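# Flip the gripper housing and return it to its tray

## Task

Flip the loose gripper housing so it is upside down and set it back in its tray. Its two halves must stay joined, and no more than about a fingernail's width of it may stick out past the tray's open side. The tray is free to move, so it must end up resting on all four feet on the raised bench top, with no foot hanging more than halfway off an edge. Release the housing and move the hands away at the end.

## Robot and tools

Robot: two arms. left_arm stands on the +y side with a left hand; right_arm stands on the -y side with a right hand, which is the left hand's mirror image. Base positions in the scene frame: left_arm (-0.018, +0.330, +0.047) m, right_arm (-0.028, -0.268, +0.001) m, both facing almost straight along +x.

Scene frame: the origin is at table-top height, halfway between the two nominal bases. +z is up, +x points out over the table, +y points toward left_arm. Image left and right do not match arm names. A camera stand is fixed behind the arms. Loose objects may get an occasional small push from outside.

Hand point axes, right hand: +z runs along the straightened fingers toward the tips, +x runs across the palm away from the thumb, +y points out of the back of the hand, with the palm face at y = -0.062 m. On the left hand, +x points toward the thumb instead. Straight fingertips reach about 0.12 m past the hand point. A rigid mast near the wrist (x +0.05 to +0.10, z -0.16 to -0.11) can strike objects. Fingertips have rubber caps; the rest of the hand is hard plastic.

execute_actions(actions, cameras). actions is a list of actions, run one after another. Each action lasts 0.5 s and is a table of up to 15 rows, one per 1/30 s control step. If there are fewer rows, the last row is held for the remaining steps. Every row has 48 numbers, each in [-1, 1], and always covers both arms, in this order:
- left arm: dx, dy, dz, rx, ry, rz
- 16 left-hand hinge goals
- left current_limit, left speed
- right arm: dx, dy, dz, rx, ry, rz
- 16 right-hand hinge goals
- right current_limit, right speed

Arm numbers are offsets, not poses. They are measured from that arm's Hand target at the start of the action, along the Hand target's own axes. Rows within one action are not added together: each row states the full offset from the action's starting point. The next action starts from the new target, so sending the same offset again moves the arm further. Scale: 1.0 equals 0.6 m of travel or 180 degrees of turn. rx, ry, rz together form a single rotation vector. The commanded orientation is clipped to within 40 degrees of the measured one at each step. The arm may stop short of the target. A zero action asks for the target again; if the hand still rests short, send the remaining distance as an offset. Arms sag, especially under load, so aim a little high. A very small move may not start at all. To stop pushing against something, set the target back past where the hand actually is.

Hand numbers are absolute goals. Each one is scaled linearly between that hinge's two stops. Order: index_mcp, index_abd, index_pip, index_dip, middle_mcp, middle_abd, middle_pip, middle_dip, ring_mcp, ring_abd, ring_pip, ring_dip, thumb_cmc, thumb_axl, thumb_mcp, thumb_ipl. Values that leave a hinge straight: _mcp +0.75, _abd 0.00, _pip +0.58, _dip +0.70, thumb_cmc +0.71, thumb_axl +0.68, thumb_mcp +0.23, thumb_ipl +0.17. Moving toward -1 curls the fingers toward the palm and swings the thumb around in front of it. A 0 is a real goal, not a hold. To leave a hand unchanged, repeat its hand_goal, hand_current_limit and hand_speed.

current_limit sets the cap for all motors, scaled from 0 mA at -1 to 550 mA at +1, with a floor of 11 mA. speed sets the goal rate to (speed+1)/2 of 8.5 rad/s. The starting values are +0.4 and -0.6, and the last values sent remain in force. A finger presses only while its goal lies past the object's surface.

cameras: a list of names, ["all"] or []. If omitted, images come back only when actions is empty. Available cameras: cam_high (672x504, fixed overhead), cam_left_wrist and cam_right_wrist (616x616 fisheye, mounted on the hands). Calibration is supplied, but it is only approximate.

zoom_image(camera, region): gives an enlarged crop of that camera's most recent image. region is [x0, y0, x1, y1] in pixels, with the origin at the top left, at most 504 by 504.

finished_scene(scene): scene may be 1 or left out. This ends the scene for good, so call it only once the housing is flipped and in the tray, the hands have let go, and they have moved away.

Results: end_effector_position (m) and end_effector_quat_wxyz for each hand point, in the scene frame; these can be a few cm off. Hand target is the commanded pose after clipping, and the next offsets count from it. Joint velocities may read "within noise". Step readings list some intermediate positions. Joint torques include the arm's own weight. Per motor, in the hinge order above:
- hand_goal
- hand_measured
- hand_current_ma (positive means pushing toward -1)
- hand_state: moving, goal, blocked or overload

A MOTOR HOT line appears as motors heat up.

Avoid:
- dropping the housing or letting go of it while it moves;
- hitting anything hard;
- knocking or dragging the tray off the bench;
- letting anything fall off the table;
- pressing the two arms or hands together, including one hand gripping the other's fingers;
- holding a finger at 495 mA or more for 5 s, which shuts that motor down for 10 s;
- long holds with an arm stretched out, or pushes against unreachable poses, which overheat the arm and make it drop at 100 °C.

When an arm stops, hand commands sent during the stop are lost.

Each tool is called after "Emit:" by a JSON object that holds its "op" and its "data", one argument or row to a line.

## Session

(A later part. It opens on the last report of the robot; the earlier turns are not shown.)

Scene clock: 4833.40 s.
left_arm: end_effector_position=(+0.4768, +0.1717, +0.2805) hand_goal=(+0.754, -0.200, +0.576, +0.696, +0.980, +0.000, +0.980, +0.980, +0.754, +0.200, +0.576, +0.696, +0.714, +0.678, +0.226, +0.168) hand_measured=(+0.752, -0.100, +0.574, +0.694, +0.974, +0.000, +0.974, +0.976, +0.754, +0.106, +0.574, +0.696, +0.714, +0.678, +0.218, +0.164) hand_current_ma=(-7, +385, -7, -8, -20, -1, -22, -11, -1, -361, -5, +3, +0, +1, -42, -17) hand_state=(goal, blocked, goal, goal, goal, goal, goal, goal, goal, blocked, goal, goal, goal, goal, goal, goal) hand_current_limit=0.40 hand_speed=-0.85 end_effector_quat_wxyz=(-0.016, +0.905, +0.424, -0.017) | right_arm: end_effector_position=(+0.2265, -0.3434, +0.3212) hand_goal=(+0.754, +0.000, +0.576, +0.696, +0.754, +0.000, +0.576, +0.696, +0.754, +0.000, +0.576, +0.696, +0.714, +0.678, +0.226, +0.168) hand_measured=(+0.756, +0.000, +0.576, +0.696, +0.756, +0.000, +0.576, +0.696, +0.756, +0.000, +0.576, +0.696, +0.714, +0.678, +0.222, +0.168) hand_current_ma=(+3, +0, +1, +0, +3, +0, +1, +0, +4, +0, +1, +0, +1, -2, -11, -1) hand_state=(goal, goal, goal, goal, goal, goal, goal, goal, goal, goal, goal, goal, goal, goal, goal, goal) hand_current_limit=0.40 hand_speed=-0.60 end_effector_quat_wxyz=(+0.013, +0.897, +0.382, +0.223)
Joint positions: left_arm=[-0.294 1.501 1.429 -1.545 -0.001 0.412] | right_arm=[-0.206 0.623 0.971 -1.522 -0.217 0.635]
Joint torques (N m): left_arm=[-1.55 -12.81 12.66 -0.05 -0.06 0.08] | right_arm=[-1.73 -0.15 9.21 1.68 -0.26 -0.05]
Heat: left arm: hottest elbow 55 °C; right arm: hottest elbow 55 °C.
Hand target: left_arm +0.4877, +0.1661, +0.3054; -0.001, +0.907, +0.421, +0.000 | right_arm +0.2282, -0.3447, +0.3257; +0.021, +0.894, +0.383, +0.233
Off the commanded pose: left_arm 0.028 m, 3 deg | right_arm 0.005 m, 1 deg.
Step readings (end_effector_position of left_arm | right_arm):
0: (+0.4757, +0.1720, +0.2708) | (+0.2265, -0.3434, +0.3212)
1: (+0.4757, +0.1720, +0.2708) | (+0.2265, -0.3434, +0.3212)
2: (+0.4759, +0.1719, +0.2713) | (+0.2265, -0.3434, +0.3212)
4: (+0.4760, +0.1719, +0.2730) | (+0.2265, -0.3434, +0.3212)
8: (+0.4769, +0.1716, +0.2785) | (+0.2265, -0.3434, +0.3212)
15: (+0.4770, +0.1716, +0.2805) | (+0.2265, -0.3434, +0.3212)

Emit:
{"op": "execute_actions", "data": {
  "actions": [
    [[0,0,-0.016,0,0,0,0.754,-0.2,0.576,0.696,0.98,0,0.98,0.98,0.754,0.2,0.576,0.696,0.714,0.678,0.226,0.168,0.4,-0.85,0,0,0,0,0,0,0.754,0,0.576,0.696,0.754,0,0.576,0.696,0.754,0,0.576,0.696,0.714,0.678,0.226,0.168,0.4,-0.6]],
    [[0.002,0.025,-0.012,0,0,0,0.754,-0.2,0.576,0.696,0.98,0,0.98,0.98,0.754,0.2,0.576,0.696,0.714,0.678,0.226,0.168,0.4,-0.85,0,0,0,0,0,0,0.754,0,0.576,0.696,0.754,0,0.576,0.696,0.754,0,0.576,0.696,0.714,0.678,0.226,0.168,0.4,-0.6]]
  ],
  "cameras": ["cam_high","cam_left_wrist"]
}}

Emit:
{"op": "zoom_image", "data": {
  "camera": "cam_left_wrist",
  "region": [250, 130, 410, 290]
}}

Emit:
{"op": "zoom_image", "data": {
  "camera": "cam_high",
  "region": [300, 140, 420, 260]
}}

Scene clock: 4841.43 s.
left_arm: end_effector_position=(+0.4888, +0.1644, +0.3066) hand_goal=(+0.754, -0.200, +0.576, +0.696, +0.980, +0.000, +0.980, +0.980, +0.754, +0.200, +0.576, +0.696, +0.714, +0.678, +0.226, +0.168) hand_measured=(+0.752, -0.100, +0.574, +0.694, +0.974, +0.000, +0.974, +0.976, +0.754, +0.106, +0.574, +0.696, +0.714, +0.678, +0.218, +0.164) hand_current_ma=(-7, +385, -7, -8, -20, -1, -22, -11, -1, -361, -5, +3, +0, +1, -42, -17) hand_state=(goal, blocked, goal, goal, goal, goal, goal, goal, goal, blocked, goal, goal, goal, goal, goal, goal) hand_current_limit=0.40 hand_speed=-0.85 end_effector_quat_wxyz=(-0.010, +0.907, +0.421, -0.010) | right_arm: end_effector_position=(+0.2265, -0.3434, +0.3212) hand_goal=(+0.754, +0.000, +0.576, +0.696, +0.754, +0.000, +0.576, +0.696, +0.754, +0.000, +0.576, +0.696, +0.714, +0.678, +0.226, +0.168) hand_measured=(+0.756, +0.000, +0.576, +0.696, +0.756, +0.000, +0.576, +0.696, +0.756, +0.000, +0.576, +0.696, +0.714, +0.678, +0.222, +0.168) hand_current_ma=(+3, +0, +1, +0, +3, +0, +1, +0, +4, +0, +1, +0, +1, -2, -11, -1) hand_state=(goal, goal, goal, goal, goal, goal, goal, goal, goal, goal, goal, goal, goal, goal, goal, goal) hand_current_limit=0.40 hand_speed=-0.60 end_effector_quat_wxyz=(+0.013, +0.897, +0.382, +0.223)
Joint positions: left_arm=[-0.301 1.522 1.516 -1.593 -0.001 0.412] | right_arm=[-0.206 0.623 0.971 -1.522 -0.217 0.635]
Joint torques (N m): left_arm=[-1.79 -12.57 12.62 -0.2 -0.08 -0.06] | right_arm=[-1.26 -0.26 9.25 1.7 -0.27 -0.08]
Heat: left arm: hottest elbow 56 °C; right arm: hottest elbow 55 °C.
Hand target: left_arm +0.5001, +0.1573, +0.3224; +0.000, +0.907, +0.421, +0.000 | right_arm +0.2282, -0.3447, +0.3257; +0.021, +0.894, +0.383, +0.233
Off the commanded pose: left_arm 0.020 m, 2 deg | right_arm 0.005 m, 1 deg.
Step readings (end_effector_position of left_arm | right_arm):
0: (+0.4768, +0.1717, +0.2805) | (+0.2265, -0.3434, +0.3212)
1: (+0.4769, +0.1716, +0.2806) | (+0.2265, -0.3434, +0.3212)
2: (+0.4766, +0.1717, +0.2810) | (+0.2265, -0.3434, +0.3212)
4: (+0.4759, +0.1719, +0.2823) | (+0.2265, -0.3434, +0.3212)
8: (+0.4770, +0.1716, +0.2876) | (+0.2265, -0.3434, +0.3212)
15: (+0.4775, +0.1715, +0.2899) | (+0.2265, -0.3434, +0.3212)
16: (+0.4776, +0.1714, +0.2903) | (+0.2265, -0.3434, +0.3212)
17: (+0.4777, +0.1714, +0.2912) | (+0.2265, -0.3434, +0.3212)
19: (+0.4790, +0.1704, +0.2947) | (+0.2265, -0.3434, +0.3212)
23: (+0.4862, +0.1666, +0.3068) | (+0.2265, -0.3434, +0.3212)
30: (+0.4882, +0.1648, +0.3104) | (+0.2265, -0.3434, +0.3212)
camera_calibration:
cam_left_wrist: T_world_to_cam=[[-0.985898, -0.149061, 0.0760717, 0.445724], [-0.0376372, 0.640418, 0.767103, -0.374113], [-0.163063, 0.753422, -0.636997, 0.273858], [0, 0, 0, 1]] pos_world=[0.470013, 0.099698, 0.427523]
Images, in order (width x height): cam_high 672x504, cam_left_wrist 616x616.

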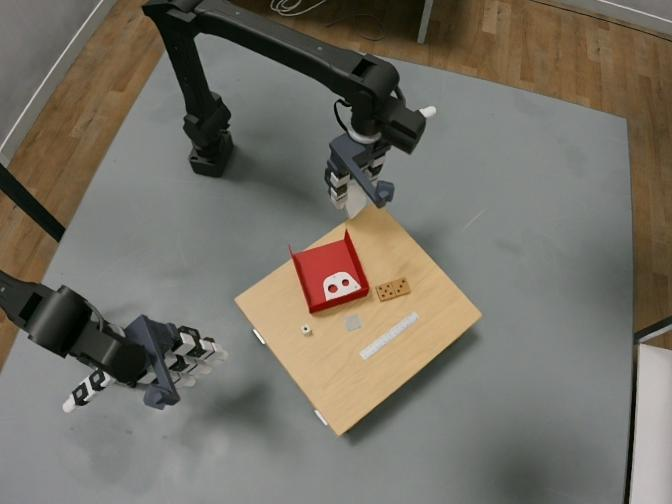

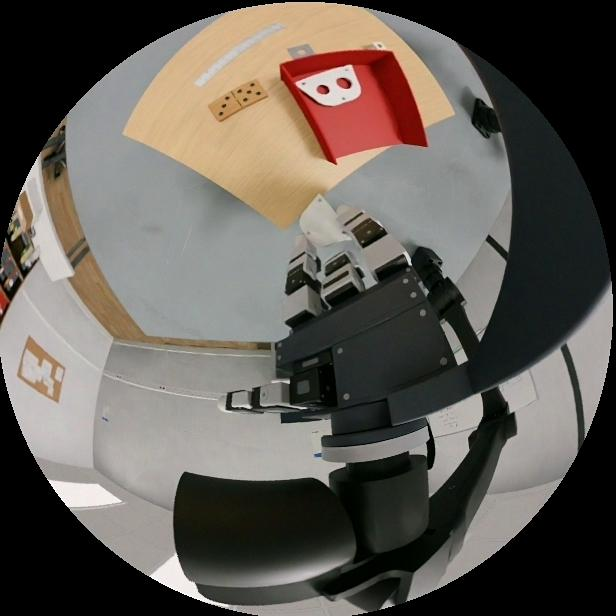

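Scaled by 3.150 from the camera's 616x616 image, which has a finer 880x880 frame.

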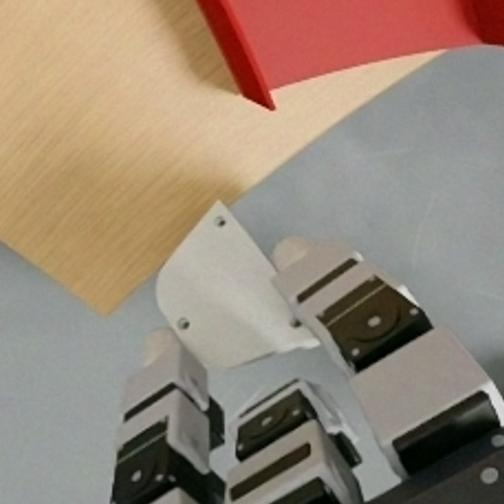

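Scaled by 4.200 from the camera's 672x504 image, which has a finer 960x720 frame.

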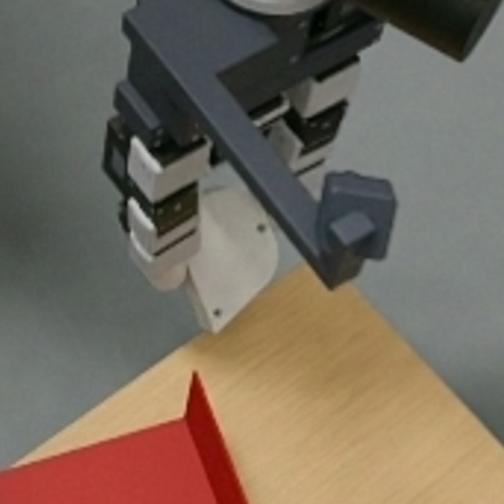

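Emit:
{"op": "execute_actions", "data": {
  "actions": [
    [[0,-0.04,0.01,0,0,0,0.754,-0.2,0.576,0.696,0.98,0,0.98,0.98,0.754,0.2,0.576,0.696,0.714,0.678,0.226,0.168,0.4,-0.85,0,0,0,0,0,0,0.754,0,0.576,0.696,0.754,0,0.576,0.696,0.754,0,0.576,0.696,0.714,0.678,0.226,0.168,0.4,-0.6]],
    [[0,0,0.025,0,0,0,0.754,-0.2,0.576,0.696,0.98,0,0.98,0.98,0.754,0.2,0.576,0.696,0.714,0.678,0.226,0.168,0.4,-0.85,0,0,0,0,0,0,0.754,0,0.576,0.696,0.754,0,0.576,0.696,0.754,0,0.576,0.696,0.714,0.678,0.226,0.168,0.4,-0.6]]
  ]
}}

Scene clock: 4847.83 s.
left_arm: end_effector_position=(+0.4796, +0.1704, +0.2939) hand_goal=(+0.754, -0.200, +0.576, +0.696, +0.980, +0.000, +0.980, +0.980, +0.754, +0.200, +0.576, +0.696, +0.714, +0.678, +0.226, +0.168) hand_measured=(+0.752, -0.100, +0.574, +0.694, +0.974, +0.000, +0.974, +0.976, +0.754, +0.106, +0.574, +0.696, +0.714, +0.678, +0.218, +0.164) hand_current_ma=(-7, +385, -7, -8, -20, -1, -22, -11, -1, -361, -5, +3, +0, +1, -42, -17) hand_state=(goal, blocked, goal, goal, goal, goal, goal, goal, goal, blocked, goal, goal, goal, goal, goal, goal) hand_current_limit=0.40 hand_speed=-0.85 end_effector_quat_wxyz=(-0.008, +0.906, +0.424, -0.008) | right_arm: end_effector_position=(+0.2265, -0.3434, +0.3212) hand_goal=(+0.754, +0.000, +0.576, +0.696, +0.754, +0.000, +0.576, +0.696, +0.754, +0.000, +0.576, +0.696, +0.714, +0.678, +0.226, +0.168) hand_measured=(+0.756, +0.000, +0.576, +0.696, +0.756, +0.000, +0.576, +0.696, +0.756, +0.000, +0.576, +0.696, +0.714, +0.678, +0.222, +0.168) hand_current_ma=(+3, +0, +1, +0, +3, +0, +1, +0, +4, +0, +1, +0, +1, -2, -11, -1) hand_state=(goal, goal, goal, goal, goal, goal, goal, goal, goal, goal, goal, goal, goal, goal, goal, goal) hand_current_limit=0.40 hand_speed=-0.60 end_effector_quat_wxyz=(+0.013, +0.897, +0.382, +0.223)
Joint positions: left_arm=[-0.295 1.492 1.449 -1.551 -0.001 0.412] | right_arm=[-0.206 0.623 0.971 -1.522 -0.217 0.635]
Joint torques (N m): left_arm=[-0.21 -13.63 8.7 0.66 -0.09 0.21] | right_arm=[-1.14 -0.21 9.21 1.62 -0.25 -0.07]
Heat: left arm: hottest elbow 58 °C; right arm: hottest elbow 55 °C.
Hand target: left_arm +0.4817, +0.1728, +0.3014; -0.001, +0.907, +0.421, +0.000 | right_arm +0.2282, -0.3447, +0.3257; +0.021, +0.894, +0.383, +0.233
Off the commanded pose: left_arm 0.008 m, 1 deg | right_arm 0.005 m, 1 deg.
Step readings (end_effector_position of left_arm | right_arm):
0: (+0.4888, +0.1644, +0.3066) | (+0.2265, -0.3434, +0.3212)
1: (+0.4888, +0.1644, +0.3066) | (+0.2265, -0.3434, +0.3212)
2: (+0.4888, +0.1644, +0.3066) | (+0.2265, -0.3434, +0.3212)
4: (+0.4886, +0.1646, +0.3065) | (+0.2265, -0.3434, +0.3212)
8: (+0.4837, +0.1667, +0.3048) | (+0.2265, -0.3434, +0.3212)
15: (+0.4808, +0.1701, +0.3074) | (+0.2265, -0.3434, +0.3212)
16: (+0.4808, +0.1701, +0.3075) | (+0.2265, -0.3434, +0.3212)
17: (+0.4811, +0.1700, +0.3070) | (+0.2265, -0.3434, +0.3212)
19: (+0.4813, +0.1700, +0.3042) | (+0.2265, -0.3434, +0.3212)
23: (+0.4795, +0.1705, +0.2958) | (+0.2265, -0.3434, +0.3212)
30: (+0.4796, +0.1705, +0.2938) | (+0.2265, -0.3434, +0.3212)

Emit:
{"op": "execute_actions", "data": {
  "actions": [
    [[0,0.02,-0.010,0,0,0,0.754,-0.2,0.576,0.696,0.98,0,0.98,0.98,0.754,0.2,0.576,0.696,0.714,0.678,0.226,0.168,0.4,-0.85,0,0,0,0,0,0,0.754,0,0.576,0.696,0.754,0,0.576,0.696,0.754,0,0.576,0.696,0.714,0.678,0.226,0.168,0.4,-0.6]]
  ]
}}

Scene clock: 4855.60 s.
left_arm: end_effector_position=(+0.4796, +0.1704, +0.2939) hand_goal=(+0.754, -0.200, +0.576, +0.696, +0.980, +0.000, +0.980, +0.980, +0.754, +0.200, +0.576, +0.696, +0.714, +0.678, +0.226, +0.168) hand_measured=(+0.752, -0.100, +0.574, +0.694, +0.974, +0.000, +0.974, +0.976, +0.754, +0.106, +0.574, +0.696, +0.714, +0.678, +0.218, +0.164) hand_current_ma=(-7, +385, -7, -8, -20, -1, -22, -11, -1, -361, -5, +3, +0, +1, -42, -17) hand_state=(goal, blocked, goal, goal, goal, goal, goal, goal, goal, blocked, goal, goal, goal, goal, goal, goal) hand_current_limit=0.40 hand_speed=-0.85 end_effector_quat_wxyz=(-0.008, +0.906, +0.424, -0.008) | right_arm: end_effector_position=(+0.2265, -0.3434, +0.3212) hand_goal=(+0.754, +0.000, +0.576, +0.696, +0.754, +0.000, +0.576, +0.696, +0.754, +0.000, +0.576, +0.696, +0.714, +0.678, +0.226, +0.168) hand_measured=(+0.756, +0.000, +0.576, +0.696, +0.756, +0.000, +0.576, +0.696, +0.756, +0.000, +0.576, +0.696, +0.714, +0.678, +0.222, +0.168) hand_current_ma=(+3, +0, +1, +0, +3, +0, +1, +0, +4, +0, +1, +0, +1, -2, -11, -1) hand_state=(goal, goal, goal, goal, goal, goal, goal, goal, goal, goal, goal, goal, goal, goal, goal, goal) hand_current_limit=0.40 hand_speed=-0.60 end_effector_quat_wxyz=(+0.013, +0.897, +0.382, +0.223)
Joint positions: left_arm=[-0.295 1.492 1.449 -1.551 -0.001 0.412] | right_arm=[-0.206 0.623 0.971 -1.522 -0.217 0.635]
Joint torques (N m): left_arm=[-1.14 -11.75 12.42 -0.29 -0.04 0.06] | right_arm=[-1.38 -0.15 9.13 1.63 -0.25 -0.08]
Heat: left arm: hottest elbow 58 °C; right arm: hottest elbow 55 °C.
Hand target: left_arm +0.4909, +0.1650, +0.3073; -0.001, +0.907, +0.421, +0.000 | right_arm +0.2282, -0.3447, +0.3257; +0.021, +0.894, +0.383, +0.233
Off the commanded pose: left_arm 0.018 m, 1 deg | right_arm 0.005 m, 1 deg.
Step readings (end_effector_position of left_arm | right_arm):
0: (+0.4796, +0.1704, +0.2939) | (+0.2265, -0.3434, +0.3212)
1: (+0.4796, +0.1704, +0.2939) | (+0.2265, -0.3434, +0.3212)
2: (+0.4796, +0.1704, +0.2939) | (+0.2265, -0.3434, +0.3212)
4: (+0.4796, +0.1704, +0.2939) | (+0.2265, -0.3434, +0.3212)
8: (+0.4796, +0.1704, +0.2939) | (+0.2265, -0.3434, +0.3212)
15: (+0.4796, +0.1704, +0.2939) | (+0.2265, -0.3434, +0.3212)

Emit:
{"op": "execute_actions", "data": {
  "actions": [
    [[0,0.015,0,0,0,0,0.754,-0.2,0.576,0.696,0.98,0,0.98,0.98,0.754,0.2,0.576,0.696,0.714,0.678,0.226,0.168,0.4,-0.85,0,0,0,0,0,0,0.754,0,0.576,0.696,0.754,0,0.576,0.696,0.754,0,0.576,0.696,0.714,0.678,0.226,0.168,0.4,-0.6]]
  ],
  "cameras": ["cam_high","cam_left_wrist"]
}}

Emit:
{"op": "zoom_image", "data": {
  "camera": "cam_left_wrist",
  "region": [250, 130, 410, 290]
}}

Emit:
{"op": "zoom_image", "data": {
  "camera": "cam_high",
  "region": [300, 140, 420, 260]
}}

Scene clock: 4862.53 s.
left_arm: end_effector_position=(+0.4844, +0.1674, +0.2923) hand_goal=(+0.754, -0.200, +0.576, +0.696, +0.980, +0.000, +0.980, +0.980, +0.754, +0.200, +0.576, +0.696, +0.714, +0.678, +0.226, +0.168) hand_measured=(+0.752, -0.100, +0.574, +0.694, +0.974, +0.000, +0.974, +0.976, +0.764, +0.106, +0.582, +0.698, +0.714, +0.678, +0.218, +0.164) hand_current_ma=(-8, +385, -7, -8, -20, -1, -22, -11, +36, -361, +19, +5, +0, +1, -42, -17) hand_state=(goal, blocked, goal, goal, goal, goal, goal, goal, goal, blocked, goal, goal, goal, goal, goal, goal) hand_current_limit=0.40 hand_speed=-0.85 end_effector_quat_wxyz=(-0.010, +0.906, +0.422, -0.011) | right_arm: end_effector_position=(+0.2265, -0.3434, +0.3212) hand_goal=(+0.754, +0.000, +0.576, +0.696, +0.754, +0.000, +0.576, +0.696, +0.754, +0.000, +0.576, +0.696, +0.714, +0.678, +0.226, +0.168) hand_measured=(+0.756, +0.000, +0.576, +0.696, +0.756, +0.000, +0.576, +0.696, +0.756, +0.000, +0.576, +0.696, +0.714, +0.678, +0.222, +0.168) hand_current_ma=(+3, +0, +1, +0, +3, +0, +1, +0, +4, +0, +1, +0, +1, -2, -11, -1) hand_state=(goal, goal, goal, goal, goal, goal, goal, goal, goal, goal, goal, goal, goal, goal, goal, goal) hand_current_limit=0.40 hand_speed=-0.60 end_effector_quat_wxyz=(+0.013, +0.897, +0.382, +0.223)
Joint positions: left_arm=[-0.298 1.511 1.466 -1.556 -0.001 0.412] | right_arm=[-0.206 0.623 0.971 -1.522 -0.217 0.635]
Joint torques (N m): left_arm=[-1.49 -12.1 12.63 -0.03 -0.07 -0.04] | right_arm=[-1.44 -0.67 9.13 1.61 -0.25 -0.08]
Heat: left arm: hottest elbow 60 °C; right arm: hottest elbow 55 °C.
Hand target: left_arm +0.4978, +0.1593, +0.3072; -0.001, +0.907, +0.421, +0.000 | right_arm +0.2282, -0.3447, +0.3257; +0.021, +0.894, +0.383, +0.233
Off the commanded pose: left_arm 0.022 m, 2 deg | right_arm 0.005 m, 1 deg.
Step readings (end_effector_position of left_arm | right_arm):
0: (+0.4796, +0.1704, +0.2939) | (+0.2265, -0.3434, +0.3212)
1: (+0.4796, +0.1704, +0.2939) | (+0.2265, -0.3434, +0.3212)
2: (+0.4798, +0.1704, +0.2937) | (+0.2265, -0.3434, +0.3212)
4: (+0.4808, +0.1701, +0.2936) | (+0.2265, -0.3434, +0.3212)
8: (+0.4838, +0.1680, +0.2927) | (+0.2265, -0.3434, +0.3212)
15: (+0.4841, +0.1675, +0.2918) | (+0.2265, -0.3434, +0.3212)
camera_calibration:
cam_left_wrist: T_world_to_cam=[[-0.985316, -0.152158, 0.077466, 0.442672], [-0.0384823, 0.639927, 0.767471, -0.364862], [-0.16635, 0.753221, -0.636386, 0.263196], [0, 0, 0, 1]] pos_world=[0.465914, 0.102597, 0.413224]
Images, in order (width x height): cam_high 672x504, cam_left_wrist 616x616.

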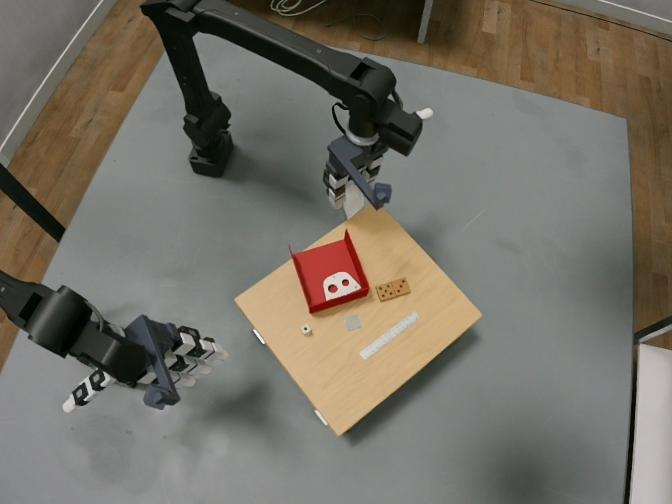

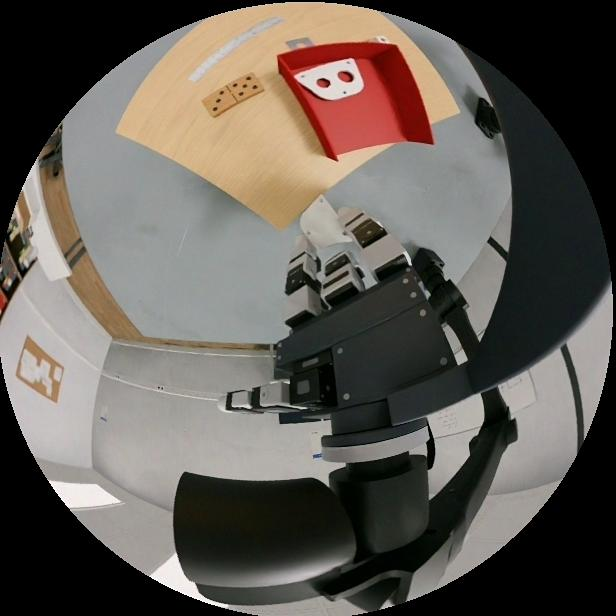

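Scaled by 3.150 from the camera's 616x616 image, which has a finer 880x880 frame.

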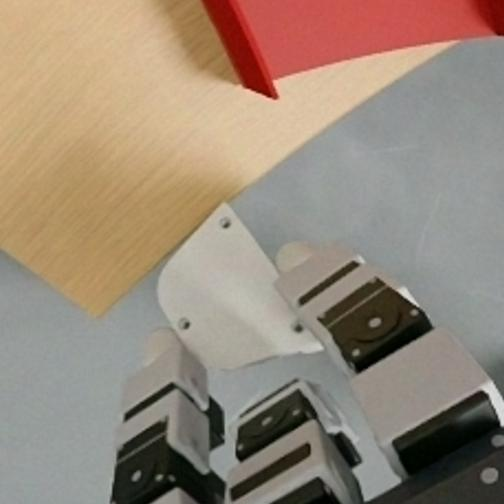

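Scaled by 4.200 from the camera's 672x504 image, which has a finer 960x720 frame.

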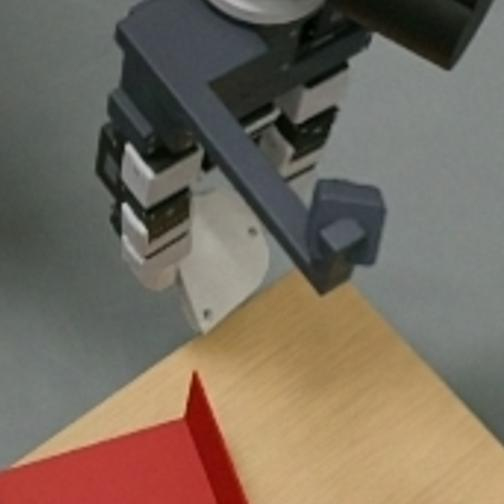

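Emit:
{"op": "execute_actions", "data": {
  "actions": [
    [[0,0.015,0,0,0,0,0.754,-0.2,0.576,0.696,0.98,0,0.98,0.98,0.754,0.2,0.576,0.696,0.714,0.678,0.226,0.168,0.4,-0.85,0,0,0,0,0,0,0.754,0,0.576,0.696,0.754,0,0.576,0.696,0.754,0,0.576,0.696,0.714,0.678,0.226,0.168,0.4,-0.6]]
  ],
  "cameras": ["cam_high","cam_left_wrist"]
}}

Emit:
{"op": "zoom_image", "data": {
  "camera": "cam_left_wrist",
  "region": [250, 130, 410, 290]
}}

Emit:
{"op": "zoom_image", "data": {
  "camera": "cam_high",
  "region": [300, 140, 420, 260]
}}

Scene clock: 4868.27 s.
left_arm: end_effector_position=(+0.4904, +0.1627, +0.2946) hand_goal=(+0.754, -0.200, +0.576, +0.696, +0.980, +0.000, +0.980, +0.980, +0.754, +0.200, +0.576, +0.696, +0.714, +0.678, +0.226, +0.168) hand_measured=(+0.750, -0.100, +0.574, +0.694, +0.974, +0.000, +0.974, +0.976, +0.778, +0.108, +0.592, +0.702, +0.714, +0.678, +0.218, +0.164) hand_current_ma=(-15, +385, -7, -8, -20, -1, -22, -11, +100, -352, +58, +21, +0, +1, -42, -17) hand_state=(goal, blocked, goal, goal, goal, goal, goal, goal, blocked, blocked, goal, goal, goal, goal, goal, goal) hand_current_limit=0.40 hand_speed=-0.85 end_effector_quat_wxyz=(-0.010, +0.907, +0.420, -0.010) | right_arm: end_effector_position=(+0.2265, -0.3434, +0.3212) hand_goal=(+0.754, +0.000, +0.576, +0.696, +0.754, +0.000, +0.576, +0.696, +0.754, +0.000, +0.576, +0.696, +0.714, +0.678, +0.226, +0.168) hand_measured=(+0.756, +0.000, +0.576, +0.696, +0.756, +0.000, +0.576, +0.696, +0.756, +0.000, +0.576, +0.696, +0.714, +0.678, +0.222, +0.168) hand_current_ma=(+3, +0, +1, +0, +3, +0, +1, +0, +4, +0, +1, +0, +1, -2, -11, -1) hand_state=(goal, goal, goal, goal, goal, goal, goal, goal, goal, goal, goal, goal, goal, goal, goal, goal) hand_current_limit=0.40 hand_speed=-0.60 end_effector_quat_wxyz=(+0.013, +0.897, +0.382, +0.223)
Joint positions: left_arm=[-0.304 1.528 1.492 -1.563 -0.001 0.412] | right_arm=[-0.206 0.623 0.971 -1.522 -0.217 0.635]
Joint torques (N m): left_arm=[-1.67 -12.1 12.68 0.08 -0.08 -0.15] | right_arm=[-1.55 -0.44 9.2 1.62 -0.25 -0.07]
Heat: left arm: hottest elbow 61 °C; right arm: hottest elbow 55 °C.
Hand target: left_arm +0.5048, +0.1535, +0.3073; -0.001, +0.907, +0.421, +0.000 | right_arm +0.2282, -0.3447, +0.3257; +0.021, +0.894, +0.383, +0.233
Off the commanded pose: left_arm 0.021 m, 2 deg | right_arm 0.005 m, 1 deg.
Step readings (end_effector_position of left_arm | right_arm):
0: (+0.4844, +0.1674, +0.2923) | (+0.2265, -0.3434, +0.3212)
1: (+0.4845, +0.1673, +0.2925) | (+0.2265, -0.3434, +0.3212)
2: (+0.4846, +0.1669, +0.2926) | (+0.2265, -0.3434, +0.3212)
4: (+0.4860, +0.1656, +0.2932) | (+0.2265, -0.3434, +0.3212)
8: (+0.4894, +0.1630, +0.2944) | (+0.2265, -0.3434, +0.3212)
15: (+0.4902, +0.1627, +0.2946) | (+0.2265, -0.3434, +0.3212)
camera_calibration:
cam_left_wrist: T_world_to_cam=[[-0.986219, -0.14684, 0.0762195, 0.44765], [-0.0360008, 0.640132, 0.767421, -0.364707], [-0.161479, 0.754101, -0.636597, 0.266666], [0, 0, 0, 1]] pos_world=[0.471412, 0.0981, 0.415523]
Images, in order (width x height): cam_high 672x504, cam_left_wrist 616x616.

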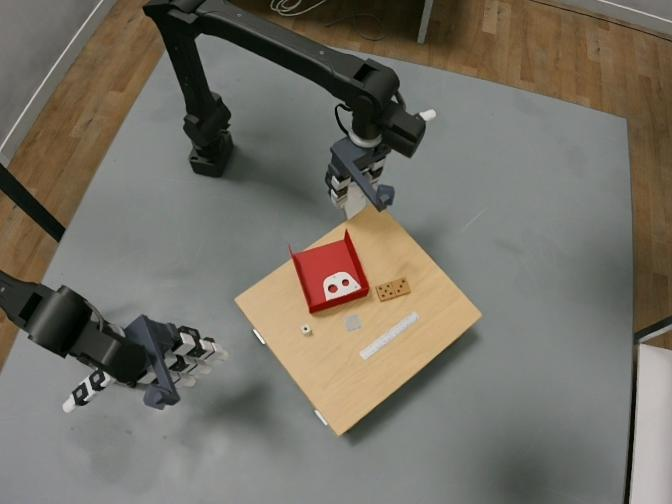

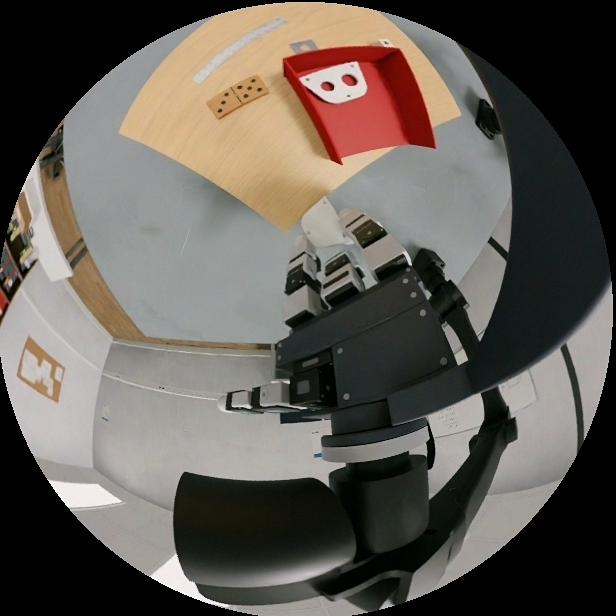

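Scaled by 3.150 from the camera's 616x616 image, which has a finer 880x880 frame.

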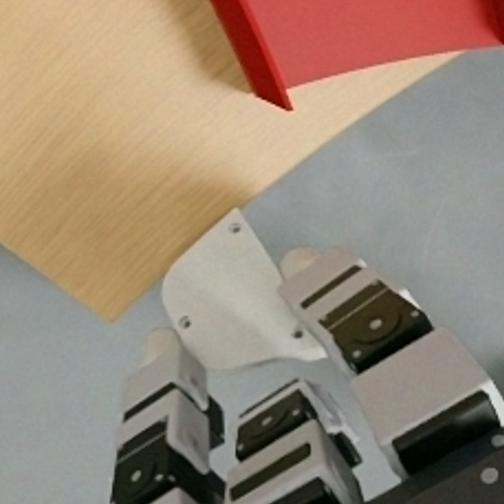

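Scaled by 4.200 from the camera's 672x504 image, which has a finer 960x720 frame.

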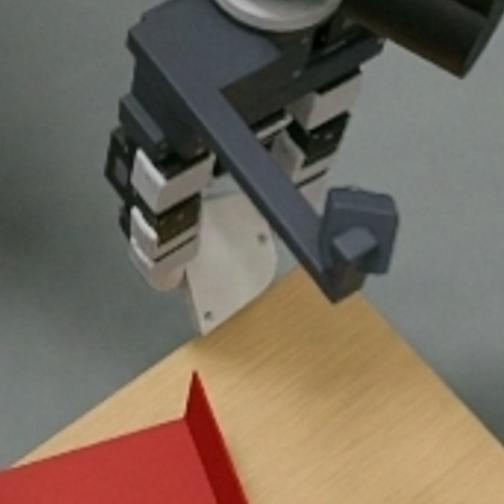

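Emit:
{"op": "execute_actions", "data": {
  "actions": [
    [[0,0,0,0,0,0,0.754,-0.2,0.576,0.696,0.98,0,0.98,0.98,0.754,0.2,0.576,0.696,0.714,0.678,0.226,0.168,-0.35,-0.85,0,0,0,0,0,0,0.754,0,0.576,0.696,0.754,0,0.576,0.696,0.754,0,0.576,0.696,0.714,0.678,0.226,0.168,0.4,-0.6]]
  ],
  "cameras": ["cam_left_wrist"]
}}

Emit:
{"op": "zoom_image", "data": {
  "camera": "cam_left_wrist",
  "region": [250, 130, 410, 290]
}}

Scene clock: 4889.63 s.
left_arm: end_effector_position=(+0.4903, +0.1625, +0.2946) hand_goal=(+0.754, -0.200, +0.576, +0.696, +0.980, +0.000, +0.980, +0.980, +0.754, +0.200, +0.576, +0.696, +0.714, +0.678, +0.226, +0.168) hand_measured=(+0.750, -0.096, +0.574, +0.694, +0.974, +0.000, +0.974, +0.976, +0.778, +0.108, +0.592, +0.702, +0.714, +0.678, +0.218, +0.164) hand_current_ma=(-16, +179, -7, -8, -20, -1, -22, -11, +100, -179, +58, +21, +0, +1, -42, -17) hand_state=(goal, blocked, goal, goal, goal, goal, goal, goal, blocked, blocked, goal, goal, goal, goal, goal, goal) hand_current_limit=-0.35 hand_speed=-0.85 end_effector_quat_wxyz=(-0.010, +0.907, +0.420, -0.010) | right_arm: end_effector_position=(+0.2265, -0.3434, +0.3212) hand_goal=(+0.754, +0.000, +0.576, +0.696, +0.754, +0.000, +0.576, +0.696, +0.754, +0.000, +0.576, +0.696, +0.714, +0.678, +0.226, +0.168) hand_measured=(+0.756, +0.000, +0.576, +0.696, +0.756, +0.000, +0.576, +0.696, +0.756, +0.000, +0.576, +0.696, +0.714, +0.678, +0.222, +0.168) hand_current_ma=(+3, +0, +1, +0, +3, +0, +1, +0, +4, +0, +1, +0, +1, -2, -11, -1) hand_state=(goal, goal, goal, goal, goal, goal, goal, goal, goal, goal, goal, goal, goal, goal, goal, goal) hand_current_limit=0.40 hand_speed=-0.60 end_effector_quat_wxyz=(+0.013, +0.897, +0.382, +0.223)
Joint positions: left_arm=[-0.304 1.528 1.492 -1.563 -0.001 0.412] | right_arm=[-0.206 0.623 0.971 -1.522 -0.217 0.635]
Joint torques (N m): left_arm=[-2.2 -11.58 12.68 0.08 -0.04 -0.07] | right_arm=[-1.38 -0.09 9.21 1.63 -0.24 -0.06]
Heat: left arm: hottest elbow 59 °C; right arm: hottest elbow 55 °C.
Hand target: left_arm +0.5047, +0.1534, +0.3074; +0.000, +0.907, +0.421, +0.000 | right_arm +0.2282, -0.3447, +0.3257; +0.021, +0.894, +0.383, +0.233
Off the commanded pose: left_arm 0.021 m, 2 deg | right_arm 0.005 m, 1 deg.
Step readings (end_effector_position of left_arm | right_arm):
0: (+0.4904, +0.1627, +0.2946) | (+0.2265, -0.3434, +0.3212)
1: (+0.4904, +0.1627, +0.2946) | (+0.2265, -0.3434, +0.3212)
2: (+0.4904, +0.1627, +0.2946) | (+0.2265, -0.3434, +0.3212)
4: (+0.4903, +0.1625, +0.2946) | (+0.2265, -0.3434, +0.3212)
8: (+0.4903, +0.1625, +0.2946) | (+0.2265, -0.3434, +0.3212)
15: (+0.4903, +0.1625, +0.2946) | (+0.2265, -0.3434, +0.3212)
camera_calibration:
cam_left_wrist: T_world_to_cam=[[-0.986264, -0.146492, 0.0763155, 0.447468], [-0.035698, 0.640136, 0.767432, -0.36473], [-0.161275, 0.754166, -0.636572, 0.266688], [0, 0, 0, 1]] pos_world=[0.471311, 0.0979002, 0.415523]
Images, in order (width x height): cam_left_wrist 616x616.

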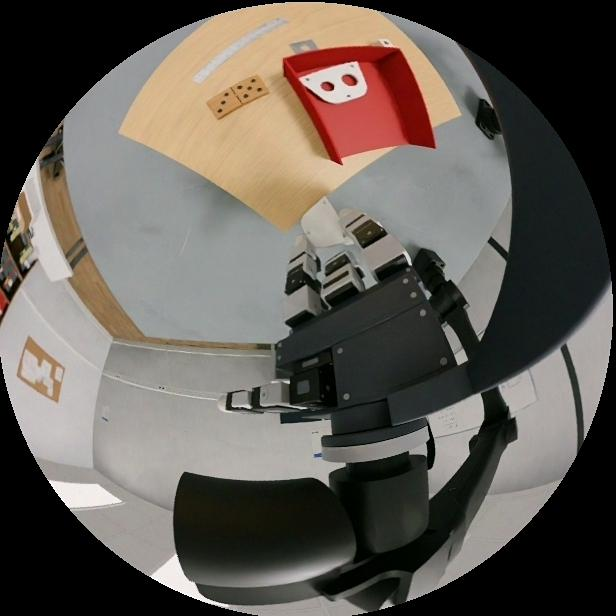

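Scaled by 3.150 from the camera's 616x616 image, which has a finer 880x880 frame.

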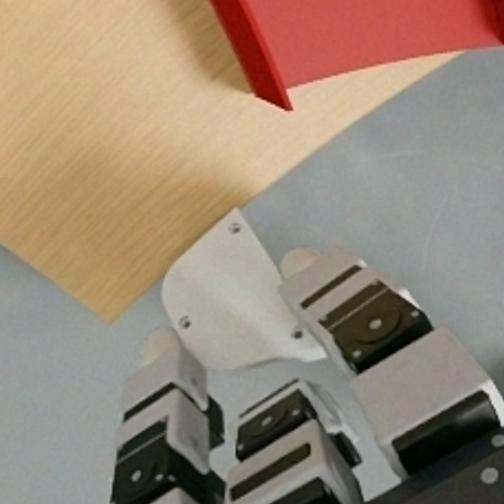

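Emit:
{"op": "execute_actions", "data": {
  "actions": [
    [[0,0.015,0,0,0,0,0.754,-0.2,0.576,0.696,0.98,0,0.98,0.98,0.754,0.2,0.576,0.696,0.714,0.678,0.226,0.168,-0.35,-0.85,0,0,0,0,0,0,0.754,0,0.576,0.696,0.754,0,0.576,0.696,0.754,0,0.576,0.696,0.714,0.678,0.226,0.168,0.4,-0.6]]
  ],
  "cameras": ["cam_high","cam_left_wrist"]
}}

Emit:
{"op": "zoom_image", "data": {
  "camera": "cam_left_wrist",
  "region": [250, 130, 410, 290]
}}

Emit:
{"op": "zoom_image", "data": {
  "camera": "cam_high",
  "region": [300, 140, 420, 260]
}}

Scene clock: 4893.87 s.
left_arm: end_effector_position=(+0.4969, +0.1565, +0.2952) hand_goal=(+0.754, -0.200, +0.576, +0.696, +0.980, +0.000, +0.980, +0.980, +0.754, +0.200, +0.576, +0.696, +0.714, +0.678, +0.226, +0.168) hand_measured=(+0.750, -0.096, +0.574, +0.694, +0.974, +0.000, +0.974, +0.976, +0.780, +0.108, +0.592, +0.704, +0.714, +0.678, +0.218, +0.164) hand_current_ma=(-16, +179, -7, -6, -20, -1, -22, -11, +107, -179, +64, +25, +0, +1, -42, -17) hand_state=(goal, blocked, goal, goal, goal, goal, goal, goal, blocked, blocked, goal, goal, goal, goal, goal, goal) hand_current_limit=-0.35 hand_speed=-0.85 end_effector_quat_wxyz=(-0.010, +0.909, +0.417, -0.010) | right_arm: end_effector_position=(+0.2265, -0.3434, +0.3212) hand_goal=(+0.754, +0.000, +0.576, +0.696, +0.754, +0.000, +0.576, +0.696, +0.754, +0.000, +0.576, +0.696, +0.714, +0.678, +0.226, +0.168) hand_measured=(+0.756, +0.000, +0.576, +0.696, +0.756, +0.000, +0.576, +0.696, +0.756, +0.000, +0.576, +0.696, +0.714, +0.678, +0.222, +0.168) hand_current_ma=(+3, +0, +1, +0, +3, +0, +1, +0, +4, +0, +1, +0, +1, -2, -11, -1) hand_state=(goal, goal, goal, goal, goal, goal, goal, goal, goal, goal, goal, goal, goal, goal, goal, goal) hand_current_limit=0.40 hand_speed=-0.60 end_effector_quat_wxyz=(+0.013, +0.897, +0.382, +0.223)
Joint positions: left_arm=[-0.311 1.549 1.517 -1.567 -0.002 0.412] | right_arm=[-0.206 0.623 0.971 -1.522 -0.217 0.635]
Joint torques (N m): left_arm=[-1.55 -11.28 12.63 0.08 -0.06 -0.2] | right_arm=[-1.03 -0.09 9.24 1.68 -0.26 -0.06]
Heat: left arm: hottest elbow 59 °C; right arm: hottest elbow 55 °C.
Hand target: left_arm +0.5115, +0.1477, +0.3071; -0.001, +0.907, +0.421, +0.000 | right_arm +0.2282, -0.3447, +0.3257; +0.021, +0.894, +0.383, +0.233
Off the commanded pose: left_arm 0.021 m, 2 deg | right_arm 0.005 m, 1 deg.
Step readings (end_effector_position of left_arm | right_arm):
0: (+0.4903, +0.1625, +0.2946) | (+0.2265, -0.3434, +0.3212)
1: (+0.4903, +0.1625, +0.2944) | (+0.2265, -0.3434, +0.3212)
2: (+0.4906, +0.1624, +0.2947) | (+0.2265, -0.3434, +0.3212)
4: (+0.4924, +0.1610, +0.2954) | (+0.2265, -0.3434, +0.3212)
8: (+0.4963, +0.1573, +0.2956) | (+0.2265, -0.3434, +0.3212)
15: (+0.4968, +0.1565, +0.2954) | (+0.2265, -0.3434, +0.3212)
camera_calibration:
cam_left_wrist: T_world_to_cam=[[-0.987345, -0.139353, 0.0757031, 0.452587], [-0.0315092, 0.640216, 0.767549, -0.363258], [-0.155427, 0.75545, -0.636505, 0.269545], [0, 0, 0, 1]] pos_world=[0.477308, 0.0920047, 0.416123]
Images, in order (width x height): cam_high 672x504, cam_left_wrist 616x616.

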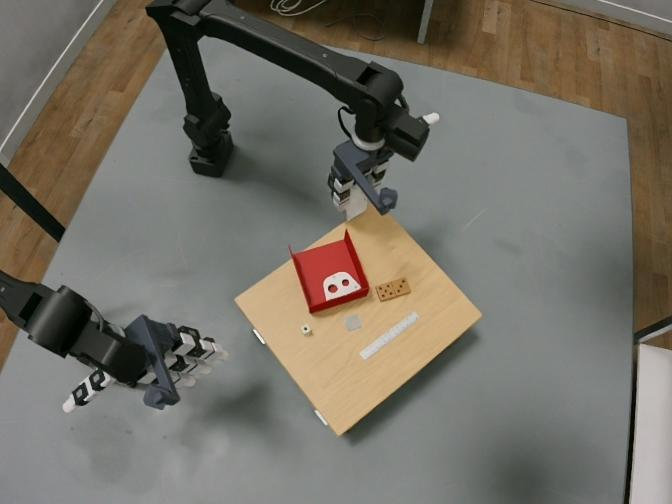

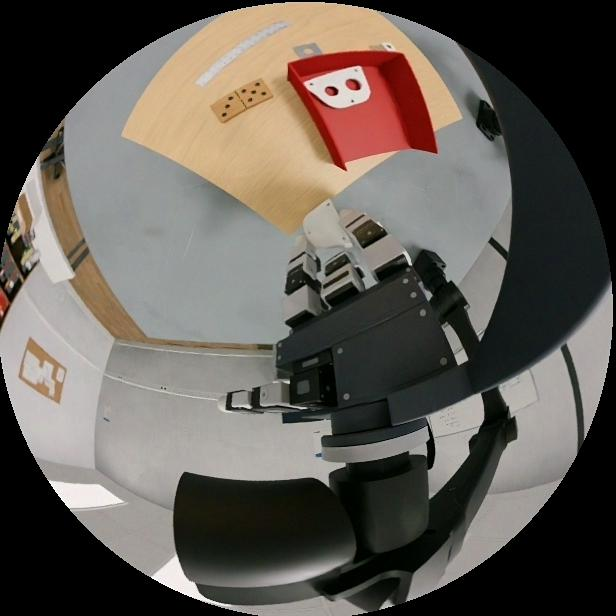

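Scaled by 3.150 from the camera's 616x616 image, which has a finer 880x880 frame.

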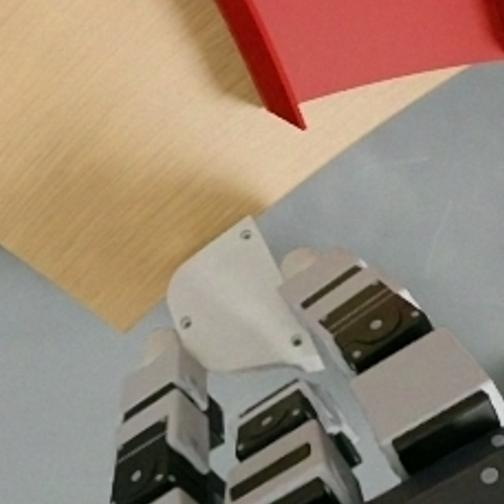

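Scaled by 4.200 from the camera's 672x504 image, which has a finer 960x720 frame.

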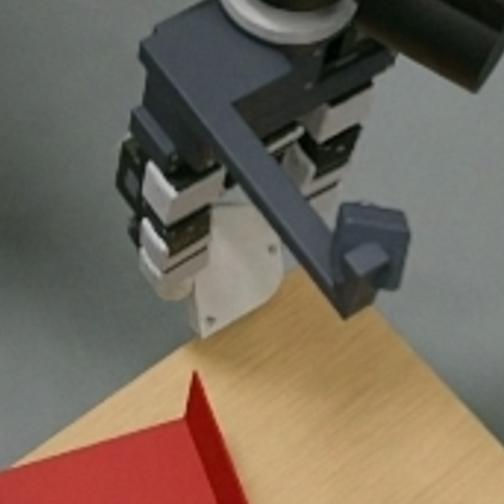

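Emit:
{"op": "execute_actions", "data": {
  "actions": [
    [[0,-0.035,0,0,0,0,0.754,-0.2,0.576,0.696,0.98,0,0.98,0.98,0.754,0.2,0.576,0.696,0.714,0.678,0.226,0.168,0.2,-0.85,0,0,0,0,0,0,0.754,0,0.576,0.696,0.754,0,0.576,0.696,0.754,0,0.576,0.696,0.714,0.678,0.226,0.168,0.4,-0.6]],
    [[0,-0.01,0,0,0,0.06,0.754,-0.2,0.576,0.696,0.98,0,0.98,0.98,0.754,0.2,0.576,0.696,0.714,0.678,0.226,0.168,0.2,-0.85,0,0,0,0,0,0,0.754,0,0.576,0.696,0.754,0,0.576,0.696,0.754,0,0.576,0.696,0.714,0.678,0.226,0.168,0.4,-0.6]]
  ],
  "cameras": ["cam_high","cam_left_wrist"]
}}

Emit:
{"op": "zoom_image", "data": {
  "camera": "cam_left_wrist",
  "region": [250, 130, 410, 290]
}}

Emit:
{"op": "zoom_image", "data": {
  "camera": "cam_high",
  "region": [300, 140, 420, 260]
}}

Scene clock: 4914.03 s.
left_arm: end_effector_position=(+0.4912, +0.1647, +0.2968) hand_goal=(+0.754, -0.200, +0.576, +0.696, +0.980, +0.000, +0.980, +0.980, +0.754, +0.200, +0.576, +0.696, +0.714, +0.678, +0.226, +0.168) hand_measured=(+0.750, -0.096, +0.574, +0.694, +0.974, +0.000, +0.974, +0.976, +0.756, +0.108, +0.578, +0.698, +0.714, +0.678, +0.218, +0.164) hand_current_ma=(-15, +330, -7, -6, -20, -1, -22, -11, +3, -330, +9, +9, +1, +1, -42, -17) hand_state=(goal, blocked, goal, goal, goal, goal, goal, goal, goal, blocked, goal, goal, goal, goal, goal, goal) hand_current_limit=0.20 hand_speed=-0.85 end_effector_quat_wxyz=(-0.009, +0.940, +0.340, -0.010) | right_arm: end_effector_position=(+0.2265, -0.3434, +0.3212) hand_goal=(+0.754, +0.000, +0.576, +0.696, +0.754, +0.000, +0.576, +0.696, +0.754, +0.000, +0.576, +0.696, +0.714, +0.678, +0.226, +0.168) hand_measured=(+0.756, +0.000, +0.576, +0.696, +0.756, +0.000, +0.576, +0.696, +0.756, +0.000, +0.576, +0.696, +0.714, +0.678, +0.222, +0.168) hand_current_ma=(+3, +0, +1, +0, +3, +0, +1, +0, +4, +0, +1, +0, +1, -2, -11, -1) hand_state=(goal, goal, goal, goal, goal, goal, goal, goal, goal, goal, goal, goal, goal, goal, goal, goal) hand_current_limit=0.40 hand_speed=-0.60 end_effector_quat_wxyz=(+0.013, +0.897, +0.382, +0.223)
Joint positions: left_arm=[-0.267 1.537 1.508 -1.567 -0.004 0.622] | right_arm=[-0.206 0.623 0.971 -1.522 -0.217 0.635]
Joint torques (N m): left_arm=[-0.73 -15.03 8.83 0.46 0 0.2] | right_arm=[-1.26 -0.21 9.24 1.7 -0.25 -0.07]
Heat: left arm: hottest elbow 63 °C; right arm: hottest elbow 55 °C.
Hand target: left_arm +0.4910, +0.1651, +0.3072; -0.001, +0.943, +0.333, +0.000 | right_arm +0.2282, -0.3447, +0.3257; +0.021, +0.894, +0.383, +0.233
Off the commanded pose: left_arm 0.010 m, 2 deg | right_arm 0.005 m, 1 deg.
Step readings (end_effector_position of left_arm | right_arm):
0: (+0.4969, +0.1565, +0.2952) | (+0.2265, -0.3434, +0.3212)
1: (+0.4969, +0.1565, +0.2952) | (+0.2265, -0.3434, +0.3212)
2: (+0.4969, +0.1565, +0.2952) | (+0.2265, -0.3434, +0.3212)
4: (+0.4969, +0.1565, +0.2952) | (+0.2265, -0.3434, +0.3212)
8: (+0.4966, +0.1566, +0.2966) | (+0.2265, -0.3434, +0.3212)
15: (+0.4951, +0.1575, +0.2984) | (+0.2265, -0.3434, +0.3212)
16: (+0.4951, +0.1576, +0.2986) | (+0.2265, -0.3434, +0.3212)
17: (+0.4950, +0.1584, +0.2982) | (+0.2265, -0.3434, +0.3212)
19: (+0.4937, +0.1587, +0.2976) | (+0.2265, -0.3434, +0.3212)
23: (+0.4929, +0.1635, +0.2968) | (+0.2265, -0.3434, +0.3212)
30: (+0.4924, +0.1664, +0.2968) | (+0.2265, -0.3434, +0.3212)
camera_calibration:
cam_left_wrist: T_world_to_cam=[[-0.996803, 0.0258644, 0.0755987, 0.425537], [0.0746286, 0.639378, 0.765262, -0.42126], [-0.0285431, 0.768458, -0.639264, 0.199792], [0, 0, 0, 1]] pos_world=[0.461318, 0.104806, 0.417924]
Images, in order (width x height): cam_high 672x504, cam_left_wrist 616x616.

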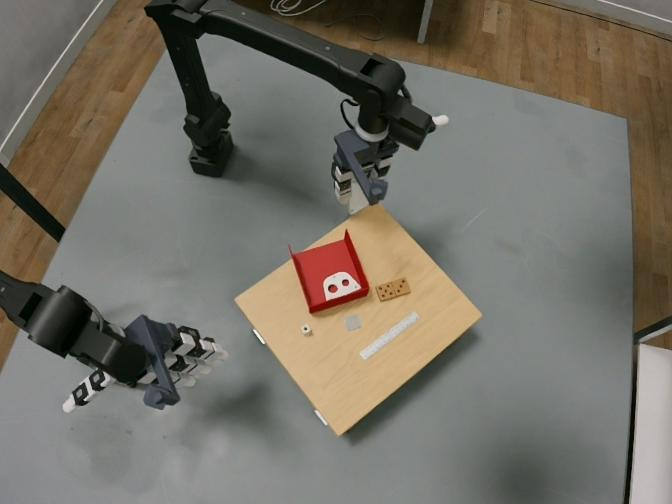

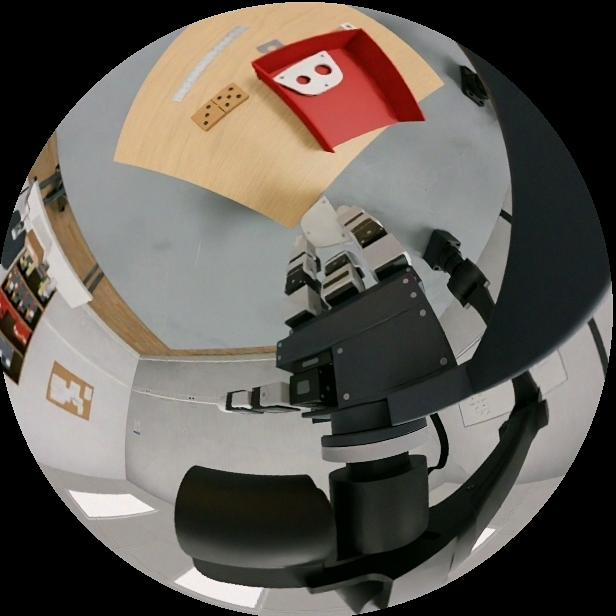

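Scaled by 3.150 from the camera's 616x616 image, which has a finer 880x880 frame.

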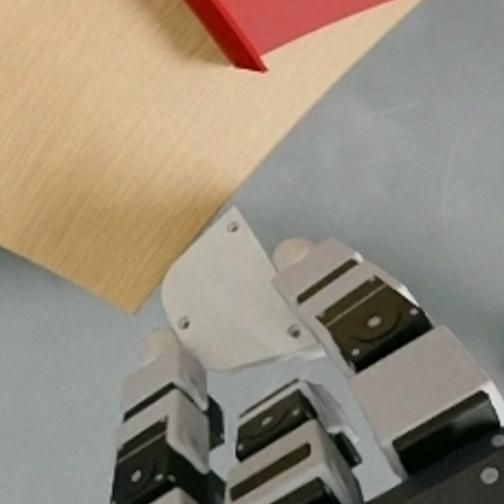

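Scaled by 4.200 from the camera's 672x504 image, which has a finer 960x720 frame.

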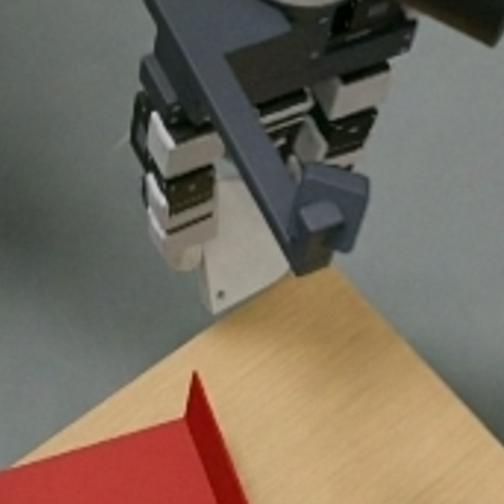

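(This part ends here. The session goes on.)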